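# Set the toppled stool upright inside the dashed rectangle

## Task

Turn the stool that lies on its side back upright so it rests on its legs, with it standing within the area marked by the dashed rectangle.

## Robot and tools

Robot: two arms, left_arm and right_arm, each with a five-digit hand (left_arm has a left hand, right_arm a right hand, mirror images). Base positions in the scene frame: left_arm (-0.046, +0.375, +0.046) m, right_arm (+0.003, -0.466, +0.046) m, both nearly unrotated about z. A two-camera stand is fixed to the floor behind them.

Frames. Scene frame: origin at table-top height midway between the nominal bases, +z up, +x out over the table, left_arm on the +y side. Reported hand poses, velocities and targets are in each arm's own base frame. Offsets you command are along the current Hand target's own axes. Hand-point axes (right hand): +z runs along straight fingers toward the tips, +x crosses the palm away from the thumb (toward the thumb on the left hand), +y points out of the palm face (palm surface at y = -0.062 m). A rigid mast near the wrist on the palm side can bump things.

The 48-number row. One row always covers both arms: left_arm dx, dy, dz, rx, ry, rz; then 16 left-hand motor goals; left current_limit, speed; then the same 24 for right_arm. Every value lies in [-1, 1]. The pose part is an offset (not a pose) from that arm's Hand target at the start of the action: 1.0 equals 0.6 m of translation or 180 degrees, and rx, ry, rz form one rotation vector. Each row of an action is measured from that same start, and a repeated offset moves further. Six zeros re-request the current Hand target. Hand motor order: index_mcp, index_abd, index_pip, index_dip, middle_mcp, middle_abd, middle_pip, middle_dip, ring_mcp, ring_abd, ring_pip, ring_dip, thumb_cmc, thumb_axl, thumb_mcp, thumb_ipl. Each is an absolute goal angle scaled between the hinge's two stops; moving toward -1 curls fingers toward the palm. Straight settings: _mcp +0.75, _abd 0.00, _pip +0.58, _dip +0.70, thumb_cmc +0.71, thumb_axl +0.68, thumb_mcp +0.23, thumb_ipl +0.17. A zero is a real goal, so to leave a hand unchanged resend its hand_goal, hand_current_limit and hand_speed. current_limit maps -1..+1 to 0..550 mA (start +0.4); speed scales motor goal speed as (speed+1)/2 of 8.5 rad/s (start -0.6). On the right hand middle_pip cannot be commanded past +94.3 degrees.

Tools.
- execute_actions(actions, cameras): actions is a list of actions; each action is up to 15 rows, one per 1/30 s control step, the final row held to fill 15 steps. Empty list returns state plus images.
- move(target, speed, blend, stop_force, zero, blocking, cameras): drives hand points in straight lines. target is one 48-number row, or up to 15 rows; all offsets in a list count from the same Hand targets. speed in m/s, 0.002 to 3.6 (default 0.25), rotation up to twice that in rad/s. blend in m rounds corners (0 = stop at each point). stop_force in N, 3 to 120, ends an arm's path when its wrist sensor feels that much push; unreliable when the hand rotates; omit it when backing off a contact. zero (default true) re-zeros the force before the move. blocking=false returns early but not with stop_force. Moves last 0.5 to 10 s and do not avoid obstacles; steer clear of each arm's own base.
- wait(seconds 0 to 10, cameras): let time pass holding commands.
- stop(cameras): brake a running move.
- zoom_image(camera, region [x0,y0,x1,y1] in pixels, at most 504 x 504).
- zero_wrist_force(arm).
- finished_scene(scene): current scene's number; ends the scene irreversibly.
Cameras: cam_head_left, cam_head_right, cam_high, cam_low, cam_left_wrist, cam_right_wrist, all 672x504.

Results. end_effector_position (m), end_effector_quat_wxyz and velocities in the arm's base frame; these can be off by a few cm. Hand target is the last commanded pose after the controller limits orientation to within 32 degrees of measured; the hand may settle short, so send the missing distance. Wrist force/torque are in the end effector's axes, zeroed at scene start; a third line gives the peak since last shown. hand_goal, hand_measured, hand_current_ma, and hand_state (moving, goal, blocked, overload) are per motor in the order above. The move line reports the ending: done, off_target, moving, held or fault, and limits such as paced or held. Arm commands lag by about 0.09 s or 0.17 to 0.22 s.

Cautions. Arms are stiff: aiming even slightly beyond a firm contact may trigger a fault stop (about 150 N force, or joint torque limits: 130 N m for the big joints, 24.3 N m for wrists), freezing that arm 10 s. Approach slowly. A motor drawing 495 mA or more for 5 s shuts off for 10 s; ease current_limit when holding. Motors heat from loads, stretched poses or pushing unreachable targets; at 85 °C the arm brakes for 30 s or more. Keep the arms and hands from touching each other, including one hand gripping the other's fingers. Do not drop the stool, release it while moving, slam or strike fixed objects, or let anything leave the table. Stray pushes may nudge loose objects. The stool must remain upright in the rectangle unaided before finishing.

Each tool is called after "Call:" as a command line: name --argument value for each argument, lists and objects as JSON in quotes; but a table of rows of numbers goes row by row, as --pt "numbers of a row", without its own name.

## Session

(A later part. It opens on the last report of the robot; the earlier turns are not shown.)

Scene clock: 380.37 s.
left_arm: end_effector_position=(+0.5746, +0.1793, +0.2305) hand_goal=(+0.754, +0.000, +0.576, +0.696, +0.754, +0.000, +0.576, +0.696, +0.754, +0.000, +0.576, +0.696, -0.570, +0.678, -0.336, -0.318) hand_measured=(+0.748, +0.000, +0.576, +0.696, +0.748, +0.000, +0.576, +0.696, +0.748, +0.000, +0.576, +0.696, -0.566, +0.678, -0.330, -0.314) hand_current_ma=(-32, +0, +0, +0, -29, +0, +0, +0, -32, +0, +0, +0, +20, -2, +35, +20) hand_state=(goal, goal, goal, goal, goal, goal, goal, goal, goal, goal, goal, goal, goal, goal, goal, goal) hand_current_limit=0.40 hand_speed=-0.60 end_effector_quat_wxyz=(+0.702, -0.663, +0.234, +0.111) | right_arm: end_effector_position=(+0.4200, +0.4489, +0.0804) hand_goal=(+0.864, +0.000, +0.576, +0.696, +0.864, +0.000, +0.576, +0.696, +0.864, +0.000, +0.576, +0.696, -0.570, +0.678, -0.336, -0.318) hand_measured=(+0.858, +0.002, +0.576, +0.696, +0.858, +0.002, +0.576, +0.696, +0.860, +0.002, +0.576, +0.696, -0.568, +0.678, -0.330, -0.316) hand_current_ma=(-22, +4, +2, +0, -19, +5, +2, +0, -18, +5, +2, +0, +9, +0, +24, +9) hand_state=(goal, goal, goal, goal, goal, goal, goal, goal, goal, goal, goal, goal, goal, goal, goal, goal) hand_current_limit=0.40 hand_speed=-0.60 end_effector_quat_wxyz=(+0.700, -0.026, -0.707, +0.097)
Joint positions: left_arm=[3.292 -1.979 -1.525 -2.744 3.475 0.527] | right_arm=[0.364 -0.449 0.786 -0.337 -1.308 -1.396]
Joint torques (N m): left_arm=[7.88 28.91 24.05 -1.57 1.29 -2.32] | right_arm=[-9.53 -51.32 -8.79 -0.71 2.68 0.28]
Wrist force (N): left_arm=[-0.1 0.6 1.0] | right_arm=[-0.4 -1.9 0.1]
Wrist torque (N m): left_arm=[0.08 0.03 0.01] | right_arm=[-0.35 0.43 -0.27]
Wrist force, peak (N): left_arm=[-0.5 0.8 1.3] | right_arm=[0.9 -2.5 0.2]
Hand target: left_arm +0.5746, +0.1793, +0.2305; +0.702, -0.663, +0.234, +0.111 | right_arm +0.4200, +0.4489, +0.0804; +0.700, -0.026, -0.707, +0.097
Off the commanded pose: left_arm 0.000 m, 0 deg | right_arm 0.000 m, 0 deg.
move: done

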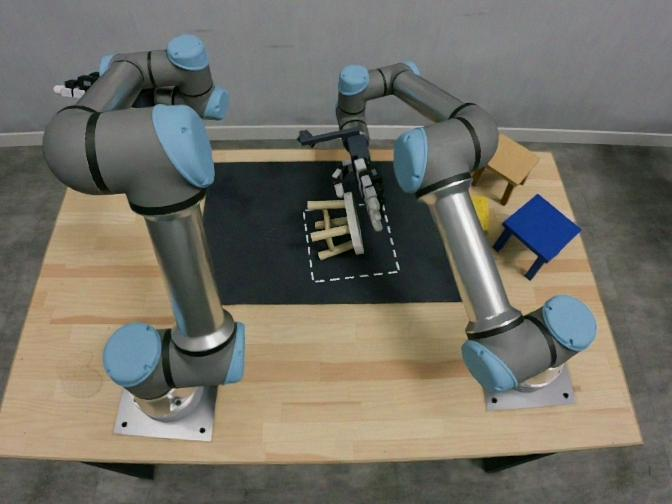

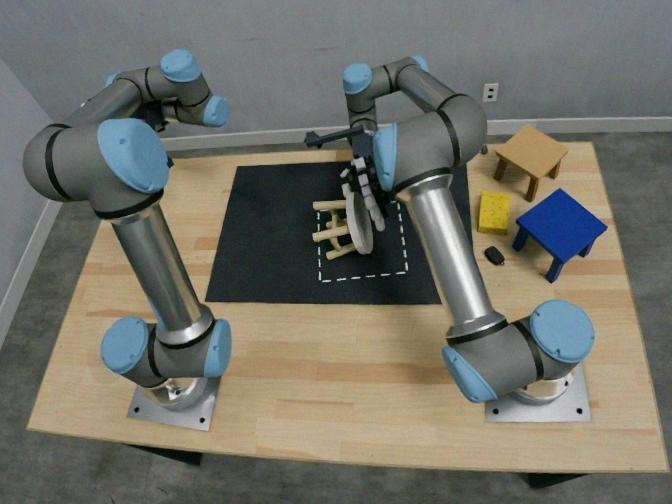

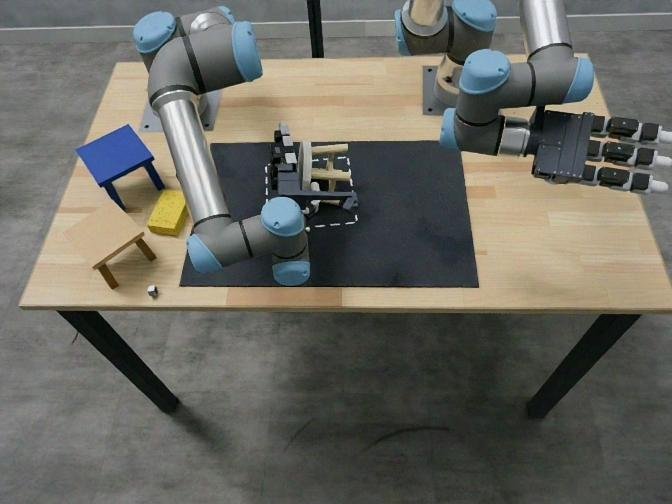

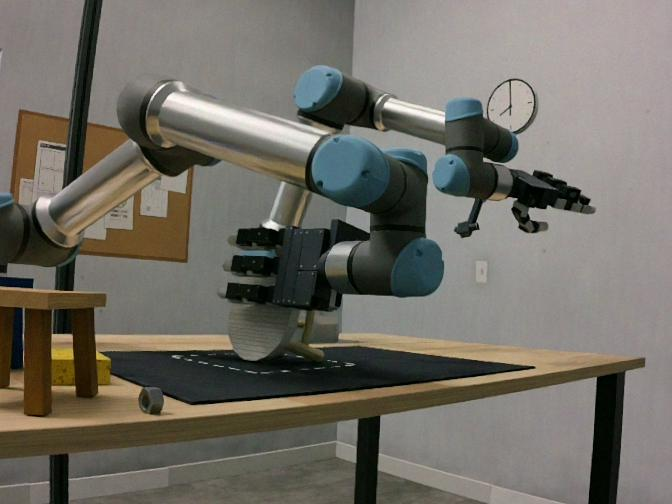

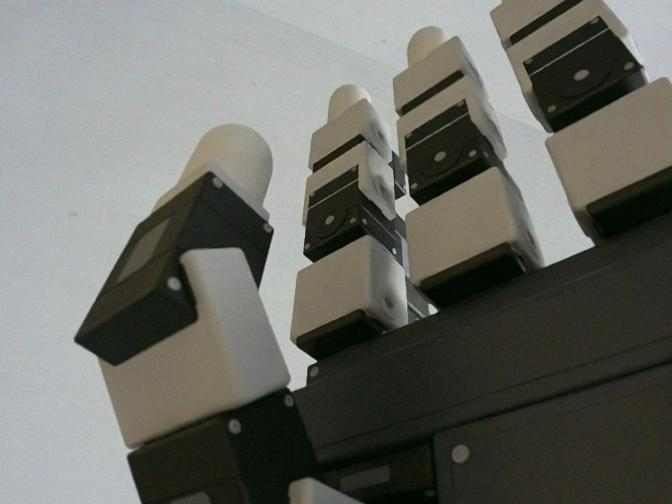

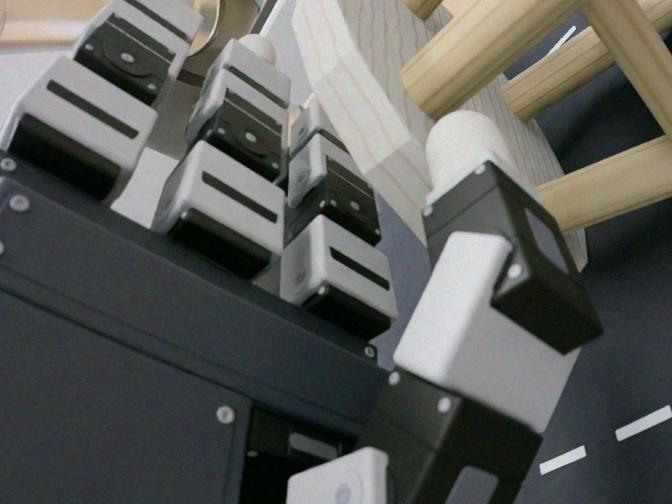

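Call:
zoom_image --camera "cam_right_wrist" --region '[200, 0, 672, 354]'

Call:
zoom_image --camera "cam_head_left" --region '[280, 130, 430, 290]'

Call:
zoom_image --camera "cam_high" --region '[240, 110, 390, 240]'

Call:
zoom_image --camera "cam_head_right" --region '[290, 130, 440, 290]'

Scaled by 1.068 from the camera's 672x504 image, which has a finer 960x720 frame.

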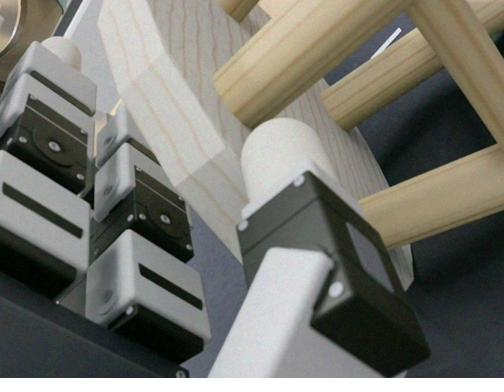

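Scaled by 3.150 from the camera's 672x504 image, which has a finer 960x720 frame.

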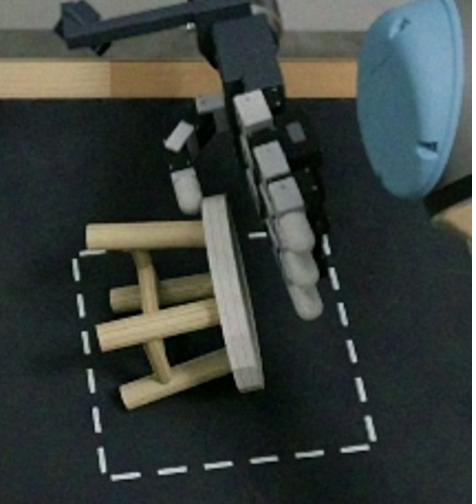

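Scaled by 3.360 from the camera's 672x504 image, which has a finer 960x720 frame.

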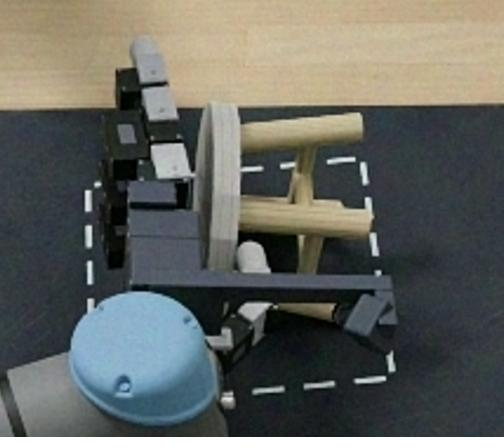

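Scaled by 3.150 from the camera's 672x504 image, which has a finer 960x720 frame.

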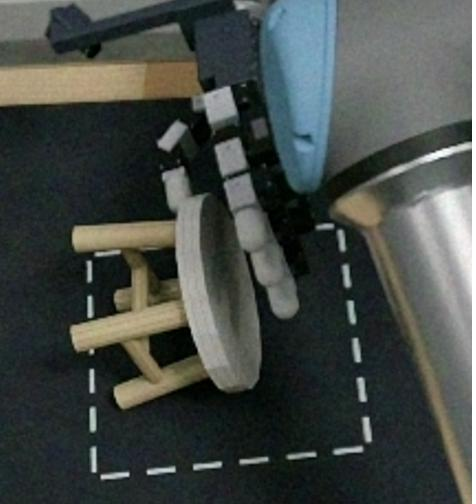

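Call:
move --target '[0,0,0,0,0,0,0.754,0,0.576,0.696,0.754,0,0.576,0.696,0.754,0,0.576,0.696,-0.570,0.678,-0.336,-0.318,0.4,-0.6,-0.0772,0.0078,0.016,0,0,0,0.863,0,0.576,0.696,0.863,0,0.576,0.696,0.863,0,0.576,0.696,-0.571,0.678,-0.337,-0.319,0.4,-0.6]' --speed 0.08 --stop_force 8 --cameras '["cam_high","cam_head_right","cam_head_left","cam_right_wrist","cam_low"]'

Call:
zoom_image --camera "cam_high" --region '[240, 110, 390, 240]'

Call:
zoom_image --camera "cam_low" --region '[150, 200, 450, 420]'

Call:
zoom_image --camera "cam_head_left" --region '[280, 130, 430, 290]'

Scene clock: 406.07 s.
left_arm: end_effector_position=(+0.5746, +0.1793, +0.2305) hand_goal=(+0.754, +0.000, +0.576, +0.696, +0.754, +0.000, +0.576, +0.696, +0.754, +0.000, +0.576, +0.696, -0.570, +0.678, -0.336, -0.318) hand_measured=(+0.748, +0.000, +0.576, +0.696, +0.748, +0.000, +0.576, +0.696, +0.748, +0.000, +0.576, +0.696, -0.566, +0.678, -0.330, -0.314) hand_current_ma=(-32, +0, +0, +0, -29, +0, +0, +0, -32, +0, +0, +0, +20, -2, +35, +20) hand_state=(goal, goal, goal, goal, goal, goal, goal, goal, goal, goal, goal, goal, goal, goal, goal, goal) hand_current_limit=0.40 hand_speed=-0.60 end_effector_quat_wxyz=(+0.702, -0.663, +0.234, +0.111) | right_arm: end_effector_position=(+0.4109, +0.4445, +0.0339) hand_goal=(+0.864, +0.000, +0.576, +0.696, +0.864, +0.000, +0.576, +0.696, +0.864, +0.000, +0.576, +0.696, -0.570, +0.678, -0.336, -0.318) hand_measured=(+0.858, +0.002, +0.576, +0.696, +0.858, +0.002, +0.576, +0.696, +0.860, +0.002, +0.576, +0.696, -0.566, +0.680, -0.332, -0.316) hand_current_ma=(-22, +4, +2, +0, -19, +5, +2, +0, -18, +5, +2, +0, +13, +6, +14, +9) hand_state=(goal, goal, goal, goal, goal, goal, goal, goal, goal, goal, goal, goal, goal, goal, goal, goal) hand_current_limit=0.40 hand_speed=-0.60 end_effector_quat_wxyz=(+0.700, -0.026, -0.707, +0.097)
Joint positions: left_arm=[3.292 -1.979 -1.525 -2.744 3.475 0.527] | right_arm=[0.363 -0.423 0.861 -0.438 -1.309 -1.396]
Joint torques (N m): left_arm=[7.79 29.75 24.86 -1.59 1.23 -2.07] | right_arm=[-9.79 -50.57 -7.49 -0.82 1.7 0.54]
Wrist force (N): left_arm=[-0.5 0.6 0.9] | right_arm=[-0.6 -2.0 0.1]
Wrist torque (N m): left_arm=[0.09 0.08 -0.03] | right_arm=[-0.33 0.44 -0.26]
Wrist force, peak (N): left_arm=[-0.6 0.8 1.1] | right_arm=[-0.1 -2.4 0.0]
Hand target: left_arm +0.5746, +0.1793, +0.2305; +0.702, -0.663, +0.234, +0.111 | right_arm +0.4109, +0.4445, +0.0339; +0.700, -0.026, -0.707, +0.097
Off the commanded pose: left_arm 0.000 m, 0 deg | right_arm 0.000 m, 0 deg.
move: done
Images, in order (width x height): cam_head_left 672x504, cam_head_right 672x504, cam_high 672x504, cam_low 672x504, cam_right_wrist 672x504.

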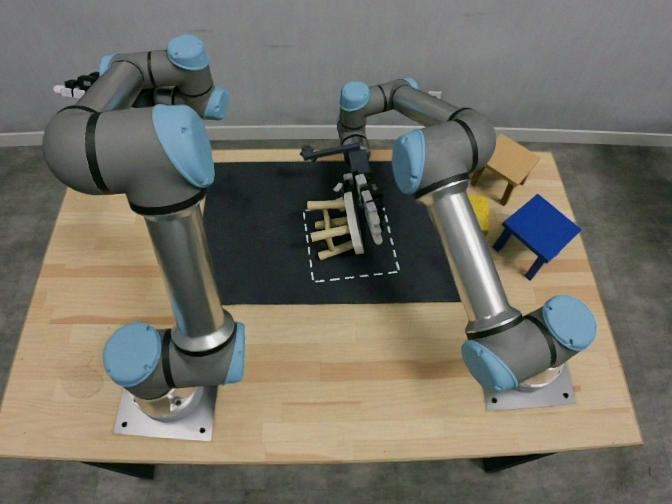

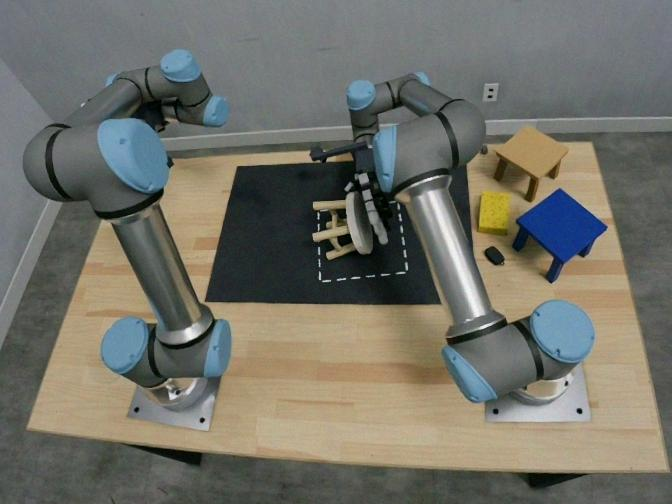

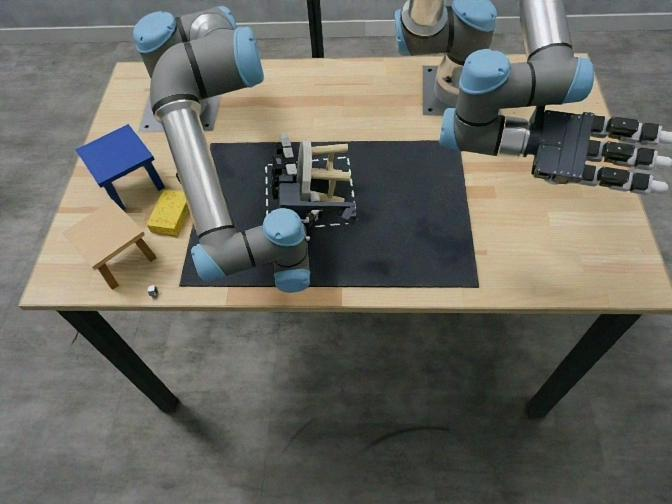

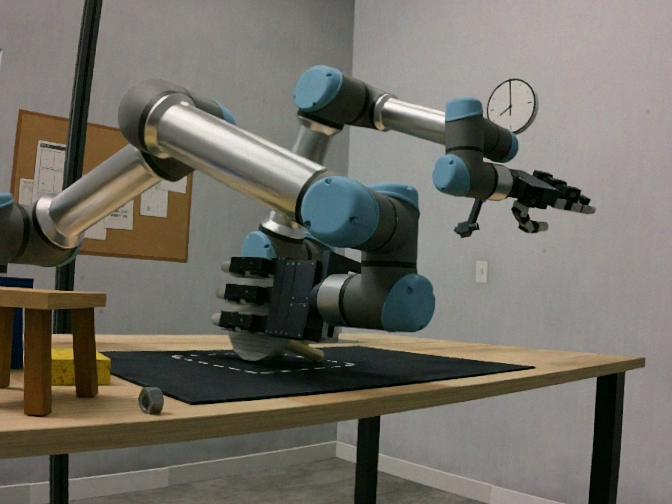

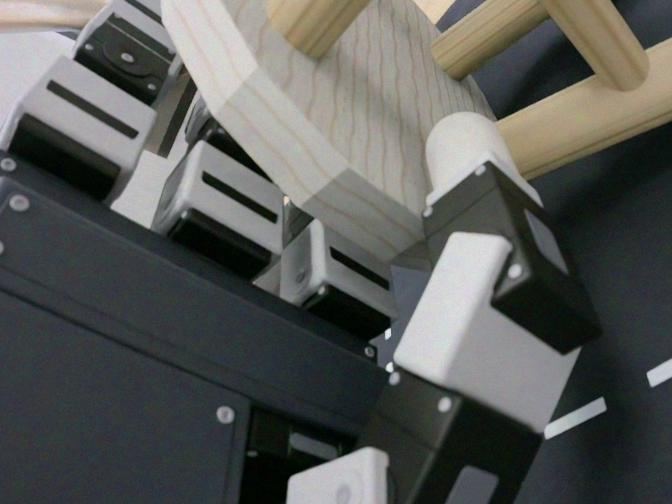

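Scaled by 3.360 from the camera's 672x504 image, which has a finer 960x720 frame.

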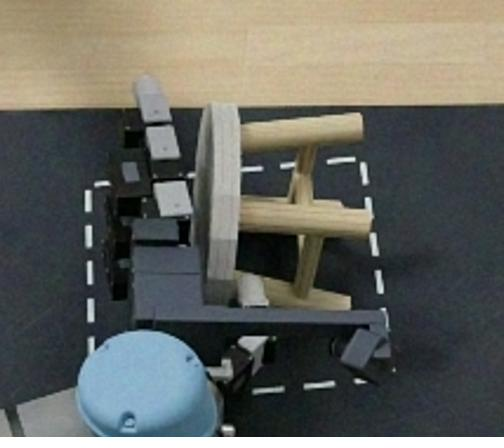

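Scaled by 1.680 from the camera's 672x504 image, which has a finer 960x720 frame.

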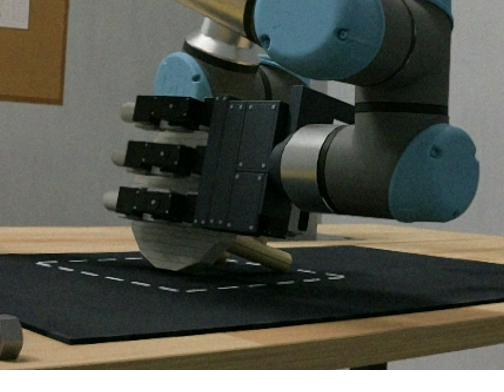

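Scaled by 3.150 from the camera's 672x504 image, which has a finer 960x720 frame.

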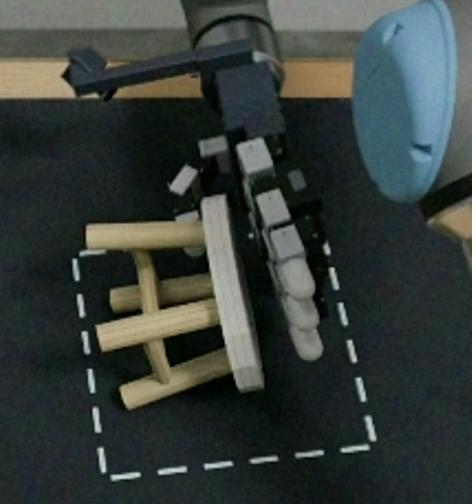

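Call:
move --target '[0,0,0,0,0,0,0.754,0,0.576,0.696,0.754,0,0.576,0.696,0.754,0,0.576,0.696,-0.570,0.678,-0.336,-0.318,0.4,-0.6,0,0,0.08,0,0,0,0.863,0,0.576,0.696,0.863,0,0.576,0.696,0.863,0,0.576,0.696,-0.571,0.678,-0.337,-0.319,0.4,-0.6]' --speed 0.05 --stop_force 5 --cameras '["cam_high","cam_head_left","cam_right_wrist","cam_low"]'

Call:
zoom_image --camera "cam_high" --region '[240, 110, 390, 240]'

Call:
zoom_image --camera "cam_head_left" --region '[280, 130, 430, 290]'

Scene clock: 440.67 s.
left_arm: end_effector_position=(+0.5746, +0.1793, +0.2305) hand_goal=(+0.754, +0.000, +0.576, +0.696, +0.754, +0.000, +0.576, +0.696, +0.754, +0.000, +0.576, +0.696, -0.570, +0.678, -0.336, -0.318) hand_measured=(+0.748, +0.000, +0.576, +0.696, +0.748, +0.000, +0.576, +0.696, +0.748, +0.000, +0.576, +0.696, -0.566, +0.678, -0.330, -0.314) hand_current_ma=(-32, +0, +0, +0, -29, +0, +0, +0, -32, +0, +0, +0, +20, -2, +35, +20) hand_state=(goal, goal, goal, goal, goal, goal, goal, goal, goal, goal, goal, goal, goal, goal, goal, goal) hand_current_limit=0.40 hand_speed=-0.60 end_effector_quat_wxyz=(+0.702, -0.663, +0.234, +0.111) | right_arm: end_effector_position=(+0.3631, +0.4397, +0.0339) hand_goal=(+0.864, +0.000, +0.576, +0.696, +0.864, +0.000, +0.576, +0.696, +0.864, +0.000, +0.576, +0.696, -0.570, +0.678, -0.336, -0.318) hand_measured=(+0.858, +0.002, +0.576, +0.696, +0.858, +0.002, +0.576, +0.696, +0.860, +0.002, +0.576, +0.696, -0.566, +0.680, -0.332, -0.316) hand_current_ma=(-21, +4, +2, +0, -18, +5, +2, +0, -17, +5, +2, +0, +13, +6, +14, +9) hand_state=(goal, goal, goal, goal, goal, goal, goal, goal, goal, goal, goal, goal, goal, goal, goal, goal) hand_current_limit=0.40 hand_speed=-0.60 end_effector_quat_wxyz=(+0.700, -0.026, -0.707, +0.097)
Joint positions: left_arm=[3.292 -1.979 -1.525 -2.744 3.475 0.527] | right_arm=[0.38 -0.533 1.09 -0.558 -1.291 -1.396]
Joint torques (N m): left_arm=[7.02 29.97 24.69 -1.48 1.45 -2.12] | right_arm=[12 -59.9 -6.02 -0.63 2.62 1.65]
Wrist force (N): left_arm=[-0.2 0.7 0.8] | right_arm=[0.2 -2.3 -1.3]
Wrist torque (N m): left_arm=[0.11 0.03 -0.01] | right_arm=[-0.28 0.37 -0.16]
Wrist force, peak (N): left_arm=[-0.4 0.8 1.4] | right_arm=[0.0 -2.7 -1.8]
Hand target: left_arm +0.5746, +0.1793, +0.2305; +0.702, -0.663, +0.234, +0.111 | right_arm +0.3631, +0.4397, +0.0339; +0.700, -0.026, -0.707, +0.097
Off the commanded pose: left_arm 0.000 m, 0 deg | right_arm 0.000 m, 0 deg.
move: done
Images, in order (width x height): cam_head_left 672x504, cam_high 672x504, cam_low 672x504, cam_right_wrist 672x504.

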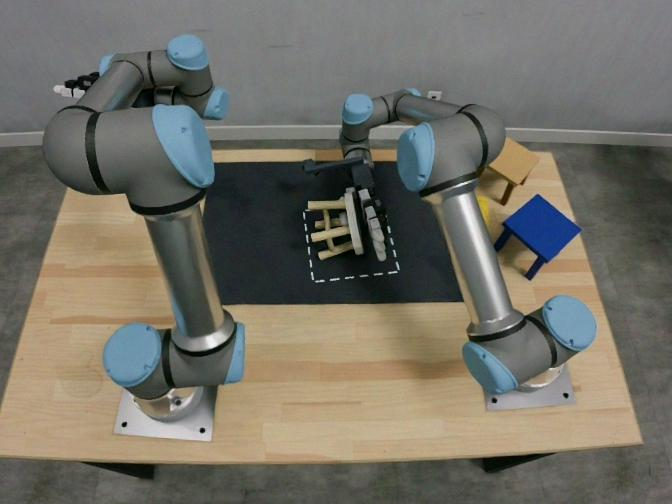

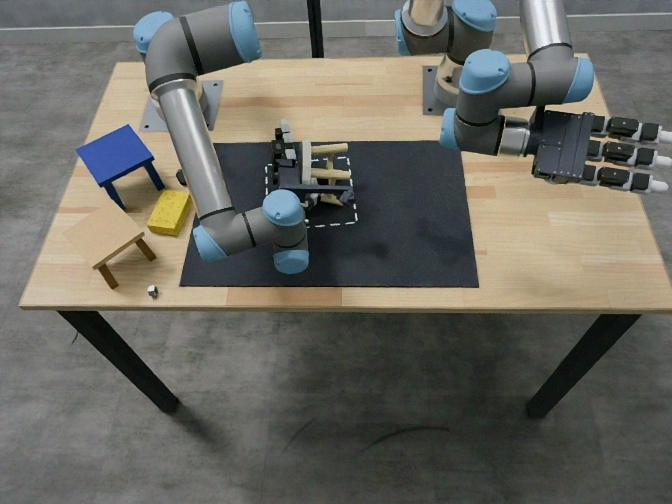

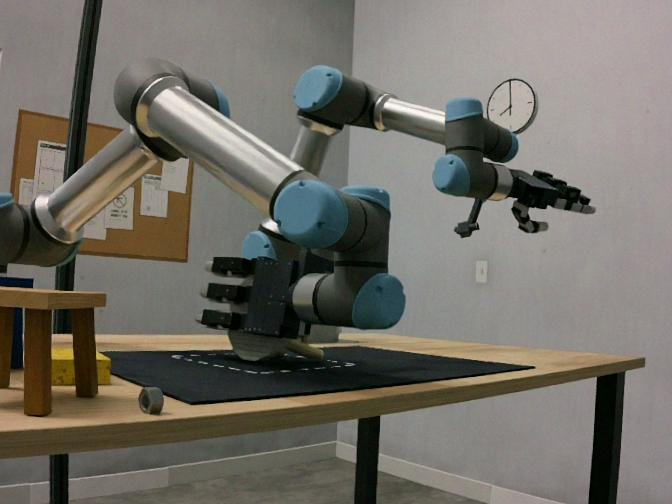

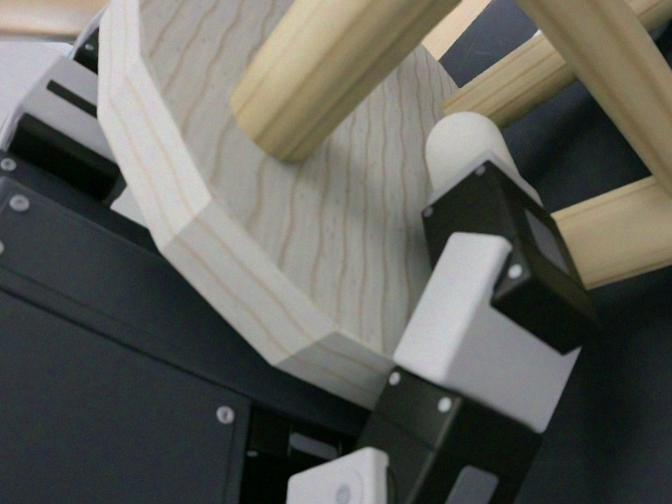

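Scaled by 3.360 from the camera's 672x504 image, which has a finer 960x720 frame.

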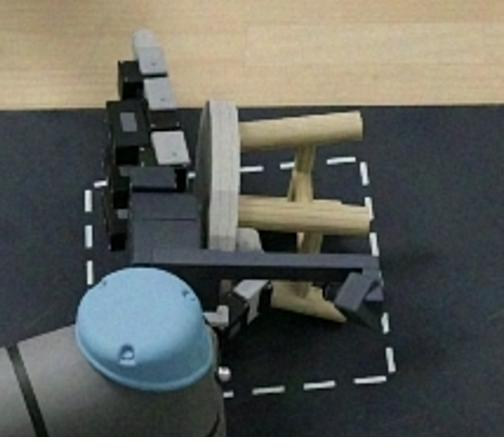

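Scaled by 3.150 from the camera's 672x504 image, which has a finer 960x720 frame.

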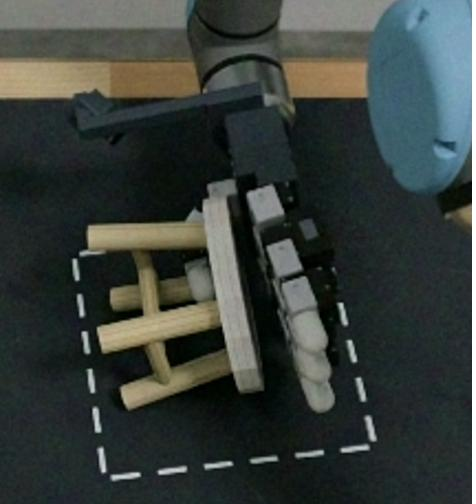

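Call:
move --target '[0,0,0,0,0,0,0.754,0,0.576,0.696,0.754,0,0.576,0.696,0.754,0,0.576,0.696,-0.570,0.678,-0.336,-0.318,0.4,-0.6,-0.008,0,0.1,0,0,0,0.863,0,0.576,0.696,0.863,0,0.576,0.696,0.863,0,0.576,0.696,-0.571,0.678,-0.337,-0.319,0.4,-0.6]' --speed 0.04 --stop_force 4 --cameras '["cam_high","cam_head_left","cam_right_wrist","cam_low"]'

Call:
zoom_image --camera "cam_high" --region '[240, 110, 390, 240]'

Call:
zoom_image --camera "cam_head_left" --region '[280, 130, 430, 290]'

Scene clock: 463.03 s.
left_arm: end_effector_position=(+0.5746, +0.1793, +0.2305) hand_goal=(+0.754, +0.000, +0.576, +0.696, +0.754, +0.000, +0.576, +0.696, +0.754, +0.000, +0.576, +0.696, -0.570, +0.678, -0.336, -0.318) hand_measured=(+0.748, +0.000, +0.576, +0.696, +0.748, +0.000, +0.576, +0.696, +0.748, +0.000, +0.576, +0.696, -0.566, +0.678, -0.330, -0.314) hand_current_ma=(-32, +0, +0, +0, -29, +0, +0, +0, -32, +0, +0, +0, +20, -2, +35, +20) hand_state=(goal, goal, goal, goal, goal, goal, goal, goal, goal, goal, goal, goal, goal, goal, goal, goal) hand_current_limit=0.40 hand_speed=-0.60 end_effector_quat_wxyz=(+0.702, -0.663, +0.234, +0.111) | right_arm: end_effector_position=(+0.3487, +0.4380, +0.0328) hand_goal=(+0.864, +0.000, +0.576, +0.696, +0.864, +0.000, +0.576, +0.696, +0.864, +0.000, +0.576, +0.696, -0.570, +0.678, -0.336, -0.318) hand_measured=(+0.858, +0.002, +0.576, +0.696, +0.860, +0.002, +0.576, +0.696, +0.860, +0.002, +0.576, +0.696, -0.566, +0.680, -0.330, -0.316) hand_current_ma=(-20, +4, +2, +0, -17, +6, +2, +0, -16, +5, +2, +0, +16, +4, +31, +9) hand_state=(goal, goal, goal, goal, goal, goal, goal, goal, goal, goal, goal, goal, goal, goal, goal, goal) hand_current_limit=0.40 hand_speed=-0.60 end_effector_quat_wxyz=(+0.700, -0.026, -0.707, +0.097)
Joint positions: left_arm=[3.292 -1.979 -1.525 -2.744 3.475 0.527] | right_arm=[0.386 -0.56 1.151 -0.592 -1.285 -1.396]
Joint torques (N m): left_arm=[6.46 29.76 24.13 -1.73 1.48 -2.02] | right_arm=[-9.59 -46.81 -21.55 5.21 -2.43 -0.79]
Wrist force (N): left_arm=[-0.4 0.9 1.1] | right_arm=[-0.6 -2.7 -0.8]
Wrist torque (N m): left_arm=[0.11 0.08 -0.03] | right_arm=[-0.30 0.46 -0.20]
Wrist force, peak (N): left_arm=[-0.4 0.9 1.4] | right_arm=[3.4 -5.5 -6.0]
Hand target: left_arm +0.5746, +0.1793, +0.2305; +0.702, -0.663, +0.234, +0.111 | right_arm +0.3487, +0.4380, +0.0328; +0.700, -0.026, -0.707, +0.097 (not the last commanded pose)
Off the commanded pose: left_arm 0.000 m, 0 deg | right_arm 0.046 m, 0 deg.
move: contact (right_arm)
Images, in order (width x height): cam_head_left 672x504, cam_high 672x504, cam_low 672x504, cam_right_wrist 672x504.

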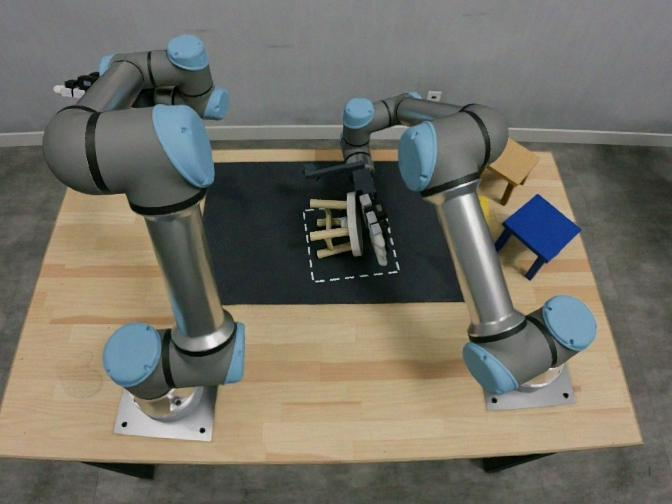

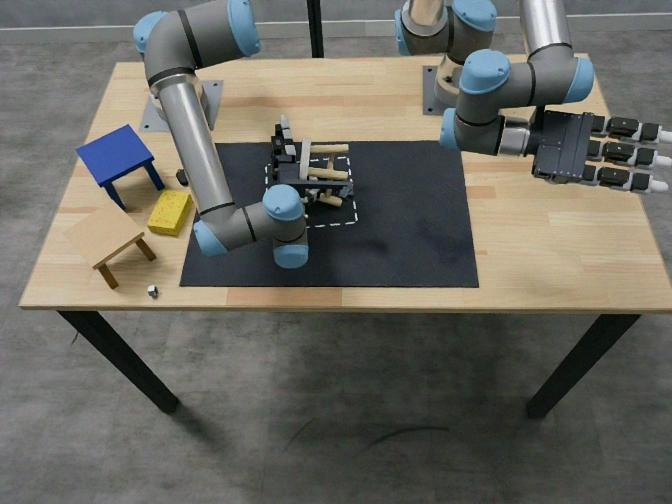

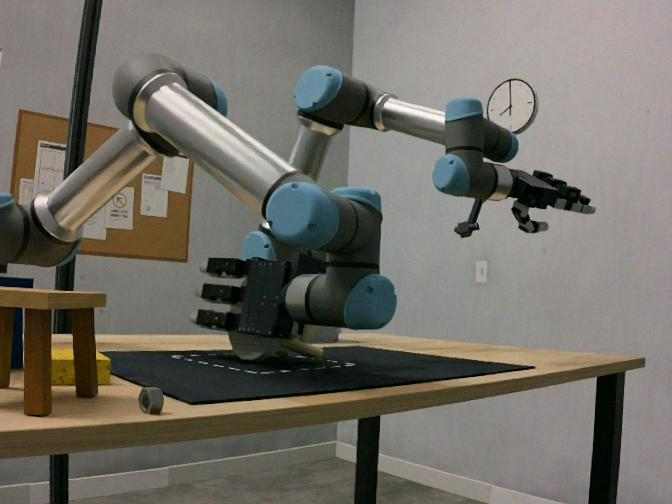

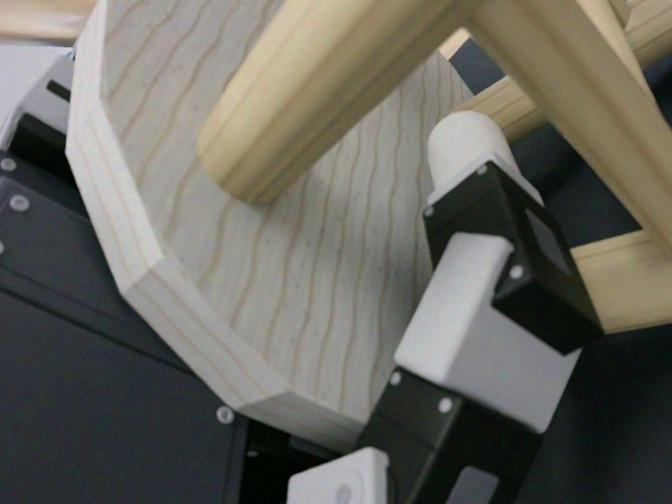

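Scaled by 3.360 from the camera's 672x504 image, which has a finer 960x720 frame.

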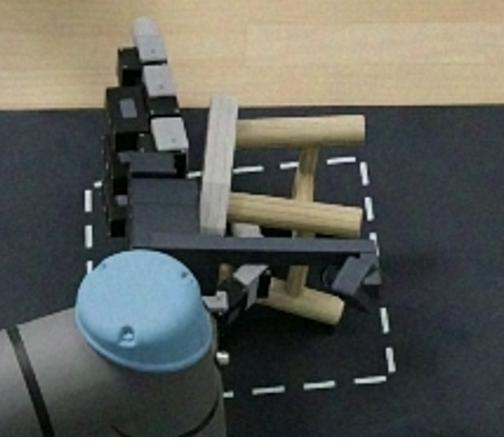

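Scaled by 3.150 from the camera's 672x504 image, which has a finer 960x720 frame.

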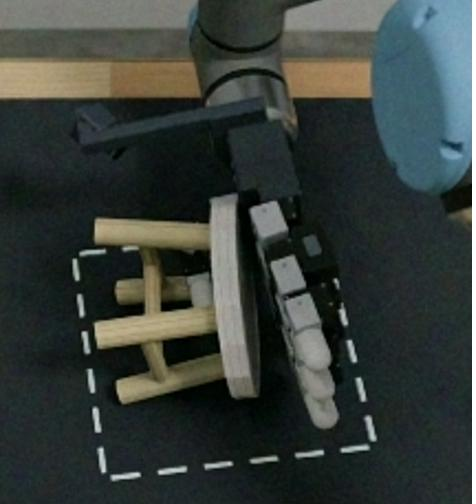

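Call:
move --target '[0,0,0,0,0,0,0.754,0,0.576,0.696,0.754,0,0.576,0.696,0.754,0,0.576,0.696,-0.570,0.678,-0.336,-0.318,0.4,-0.6,-0.004,0.0035,-0.008,-0.0167,0,0,0.863,0,0.576,0.696,0.863,0,0.576,0.696,0.863,0,0.576,0.696,-0.571,0.678,-0.303,-0.319,0.4,-0.6]' --speed 0.05

Call:
move --target '[0,0,0,0,0,0,0.754,0,0.576,0.696,0.754,0,0.576,0.696,0.754,0,0.576,0.696,-0.570,0.678,-0.336,-0.318,0.4,-0.6,-0.003,0,0.06,0,0,0,0.863,0,0.576,0.696,0.863,0,0.576,0.696,0.863,0,0.576,0.696,-0.571,0.678,-0.303,-0.319,0.4,-0.6]' --speed 0.04 --stop_force 4 --cameras '["cam_high","cam_head_left","cam_right_wrist"]'

Call:
zoom_image --camera "cam_high" --region '[240, 110, 390, 240]'

Call:
zoom_image --camera "cam_head_left" --region '[280, 130, 430, 290]'

Scene clock: 550.23 s.
left_arm: end_effector_position=(+0.5746, +0.1793, +0.2305) hand_goal=(+0.754, +0.000, +0.576, +0.696, +0.754, +0.000, +0.576, +0.696, +0.754, +0.000, +0.576, +0.696, -0.570, +0.678, -0.336, -0.318) hand_measured=(+0.748, +0.000, +0.576, +0.696, +0.748, +0.000, +0.576, +0.696, +0.748, +0.000, +0.576, +0.696, -0.566, +0.678, -0.330, -0.314) hand_current_ma=(-32, +0, +0, +0, -29, +0, +0, +0, -32, +0, +0, +0, +20, -2, +35, +20) hand_state=(goal, goal, goal, goal, goal, goal, goal, goal, goal, goal, goal, goal, goal, goal, goal, goal) hand_current_limit=0.40 hand_speed=-0.60 end_effector_quat_wxyz=(+0.702, -0.663, +0.234, +0.111) | right_arm: end_effector_position=(+0.3533, +0.4401, +0.0300) hand_goal=(+0.864, +0.000, +0.576, +0.696, +0.864, +0.000, +0.576, +0.696, +0.864, +0.000, +0.576, +0.696, -0.570, +0.678, -0.302, -0.318) hand_measured=(+0.858, +0.002, +0.576, +0.696, +0.860, +0.002, +0.576, +0.696, +0.860, +0.002, +0.576, +0.696, -0.564, +0.680, -0.302, -0.316) hand_current_ma=(-20, +4, +2, +0, -17, +6, +2, +0, -16, +5, +2, +0, +23, +5, +3, +9) hand_state=(goal, goal, goal, goal, goal, goal, goal, goal, goal, goal, goal, goal, goal, goal, goal, goal) hand_current_limit=0.40 hand_speed=-0.60 end_effector_quat_wxyz=(+0.699, -0.044, -0.709, +0.079)
Joint positions: left_arm=[3.292 -1.979 -1.525 -2.744 3.475 0.527] | right_arm=[0.372 -0.571 1.176 -0.615 -1.248 -1.393]
Joint torques (N m): left_arm=[7.62 29.02 24.58 -1.55 1.44 -2.1] | right_arm=[-8.75 -59.53 -7.03 -0.81 2.59 1.81]
Wrist force (N): left_arm=[-0.2 0.5 0.8] | right_arm=[-0.2 -2.2 -0.9]
Wrist torque (N m): left_arm=[0.09 0.04 0.00] | right_arm=[-0.28 0.41 -0.31]
Wrist force, peak (N): left_arm=[-0.7 0.5 1.3] | right_arm=[-0.5 -3.0 -0.9]
Hand target: left_arm +0.5746, +0.1793, +0.2305; +0.702, -0.663, +0.234, +0.111 | right_arm +0.3533, +0.4401, +0.0300; +0.699, -0.044, -0.709, +0.078
Off the commanded pose: left_arm 0.000 m, 0 deg | right_arm 0.000 m, 0 deg.
move: done

Scene clock: 551.43 s.
left_arm: end_effector_position=(+0.5746, +0.1793, +0.2305) hand_goal=(+0.754, +0.000, +0.576, +0.696, +0.754, +0.000, +0.576, +0.696, +0.754, +0.000, +0.576, +0.696, -0.570, +0.678, -0.336, -0.318) hand_measured=(+0.748, +0.000, +0.576, +0.696, +0.748, +0.000, +0.576, +0.696, +0.748, +0.000, +0.576, +0.696, -0.566, +0.678, -0.330, -0.314) hand_current_ma=(-32, +0, +0, +0, -29, +0, +0, +0, -32, +0, +0, +0, +20, -2, +35, +20) hand_state=(goal, goal, goal, goal, goal, goal, goal, goal, goal, goal, goal, goal, goal, goal, goal, goal) hand_current_limit=0.40 hand_speed=-0.60 end_effector_quat_wxyz=(+0.702, -0.663, +0.234, +0.111) | right_arm: end_effector_position=(+0.3499, +0.4398, +0.0298) hand_goal=(+0.864, +0.000, +0.576, +0.696, +0.864, +0.000, +0.576, +0.696, +0.864, +0.000, +0.576, +0.696, -0.570, +0.678, -0.302, -0.318) hand_measured=(+0.858, +0.002, +0.576, +0.696, +0.860, +0.002, +0.576, +0.696, +0.860, +0.002, +0.576, +0.696, -0.568, +0.678, -0.294, -0.316) hand_current_ma=(-19, +5, +2, +0, -17, +6, +2, +0, -16, +5, +2, +0, +6, -2, +38, +9) hand_state=(goal, goal, goal, goal, goal, goal, goal, goal, goal, goal, goal, goal, goal, goal, goal, goal) hand_current_limit=0.40 hand_speed=-0.60 end_effector_quat_wxyz=(+0.699, -0.045, -0.709, +0.078)
Joint positions: left_arm=[3.292 -1.979 -1.525 -2.744 3.475 0.527] | right_arm=[0.373 -0.577 1.19 -0.623 -1.246 -1.393]
Joint torques (N m): left_arm=[7.11 29.04 24.45 -1.49 1.55 -2.05] | right_arm=[-9.82 -46.15 -21.41 5.16 -2.48 1.78]
Wrist force (N): left_arm=[-0.5 0.8 1.0] | right_arm=[0.0 -1.9 -1.1]
Wrist torque (N m): left_arm=[0.11 0.08 -0.03] | right_arm=[-0.21 0.39 -0.30]
Wrist force, peak (N): left_arm=[-0.5 0.8 1.2] | right_arm=[3.7 -5.1 -5.3]
Hand target: left_arm +0.5746, +0.1793, +0.2305; +0.702, -0.663, +0.234, +0.111 | right_arm +0.3499, +0.4398, +0.0298; +0.699, -0.045, -0.709, +0.078 (not the last commanded pose)
Off the commanded pose: left_arm 0.000 m, 0 deg | right_arm 0.033 m, 0 deg.
move: contact (right_arm)
Images, in order (width x height): cam_head_left 672x504, cam_high 672x504, cam_right_wrist 672x504.

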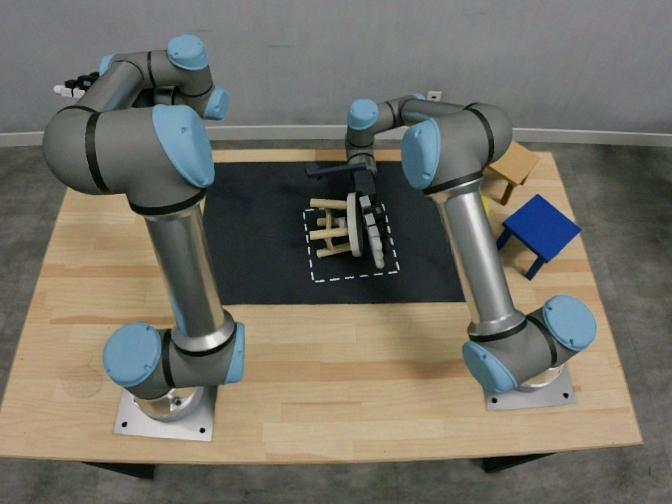

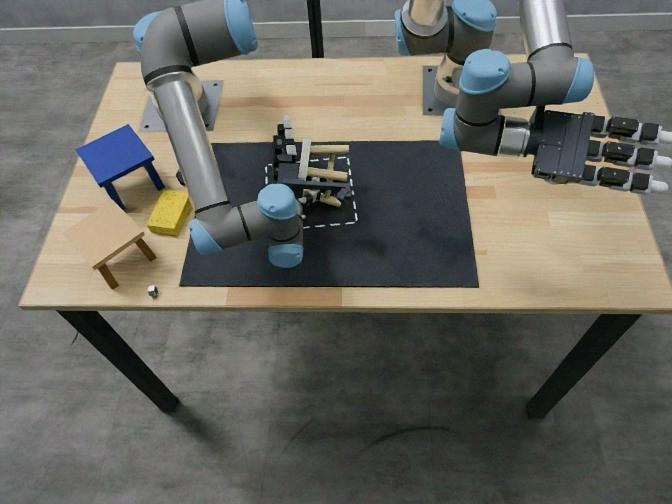

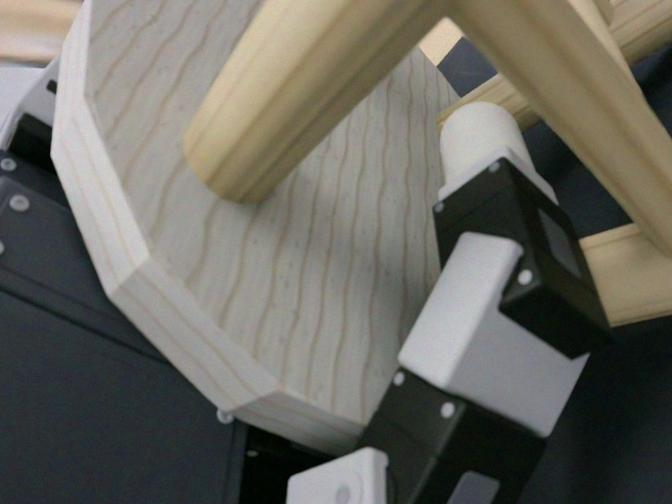

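Scaled by 3.360 from the camera's 672x504 image, which has a finer 960x720 frame.

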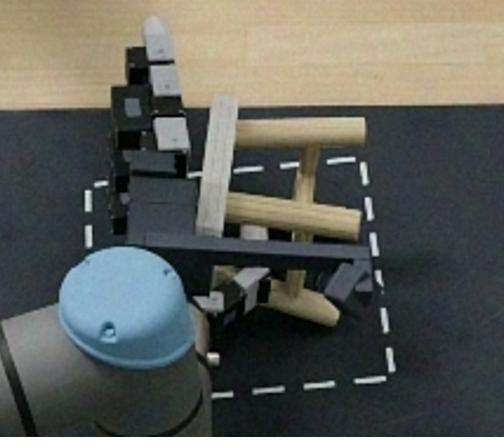

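Scaled by 3.150 from the camera's 672x504 image, which has a finer 960x720 frame.

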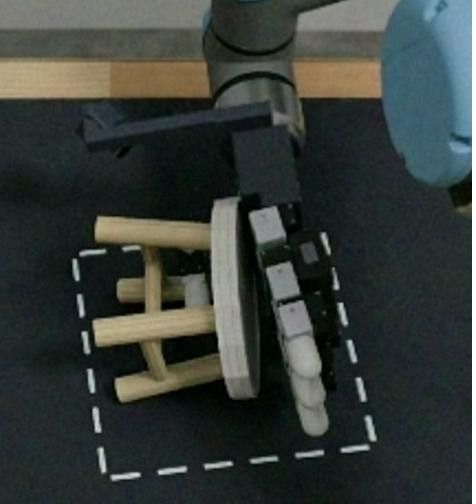

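Call:
zoom_image --camera "cam_right_wrist" --region '[330, 60, 672, 316]'

Call:
zoom_image --camera "cam_head_left" --region '[310, 180, 390, 250]'

Call:
zoom_image --camera "cam_high" --region '[270, 130, 360, 220]'

Scaled by 1.474 from the camera's 672x504 image, which has a finer 960x720 frame.

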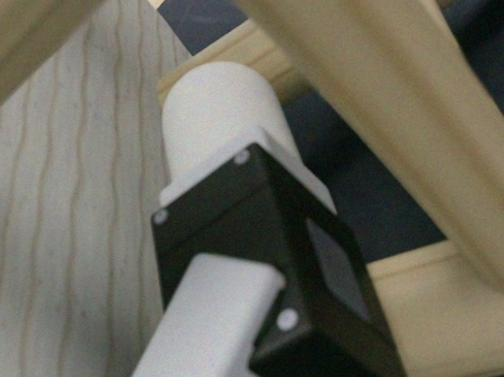

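Scaled by 6.300 from the camera's 672x504 image, which has a finer 960x720 frame.

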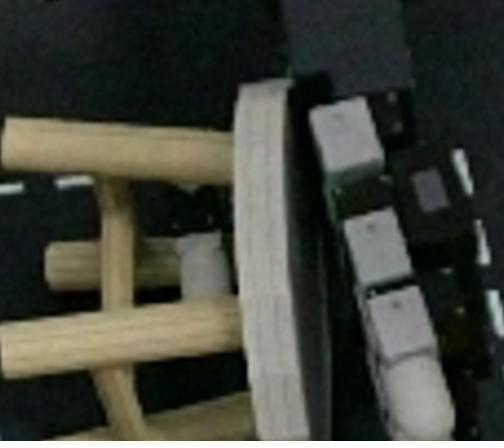

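Scaled by 5.600 from the camera's 672x504 image, which has a finer 960x720 frame.

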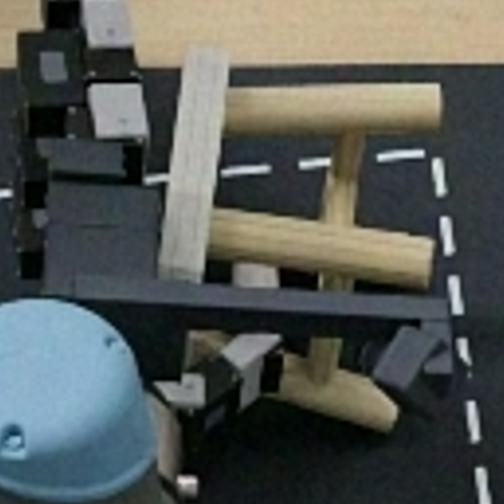

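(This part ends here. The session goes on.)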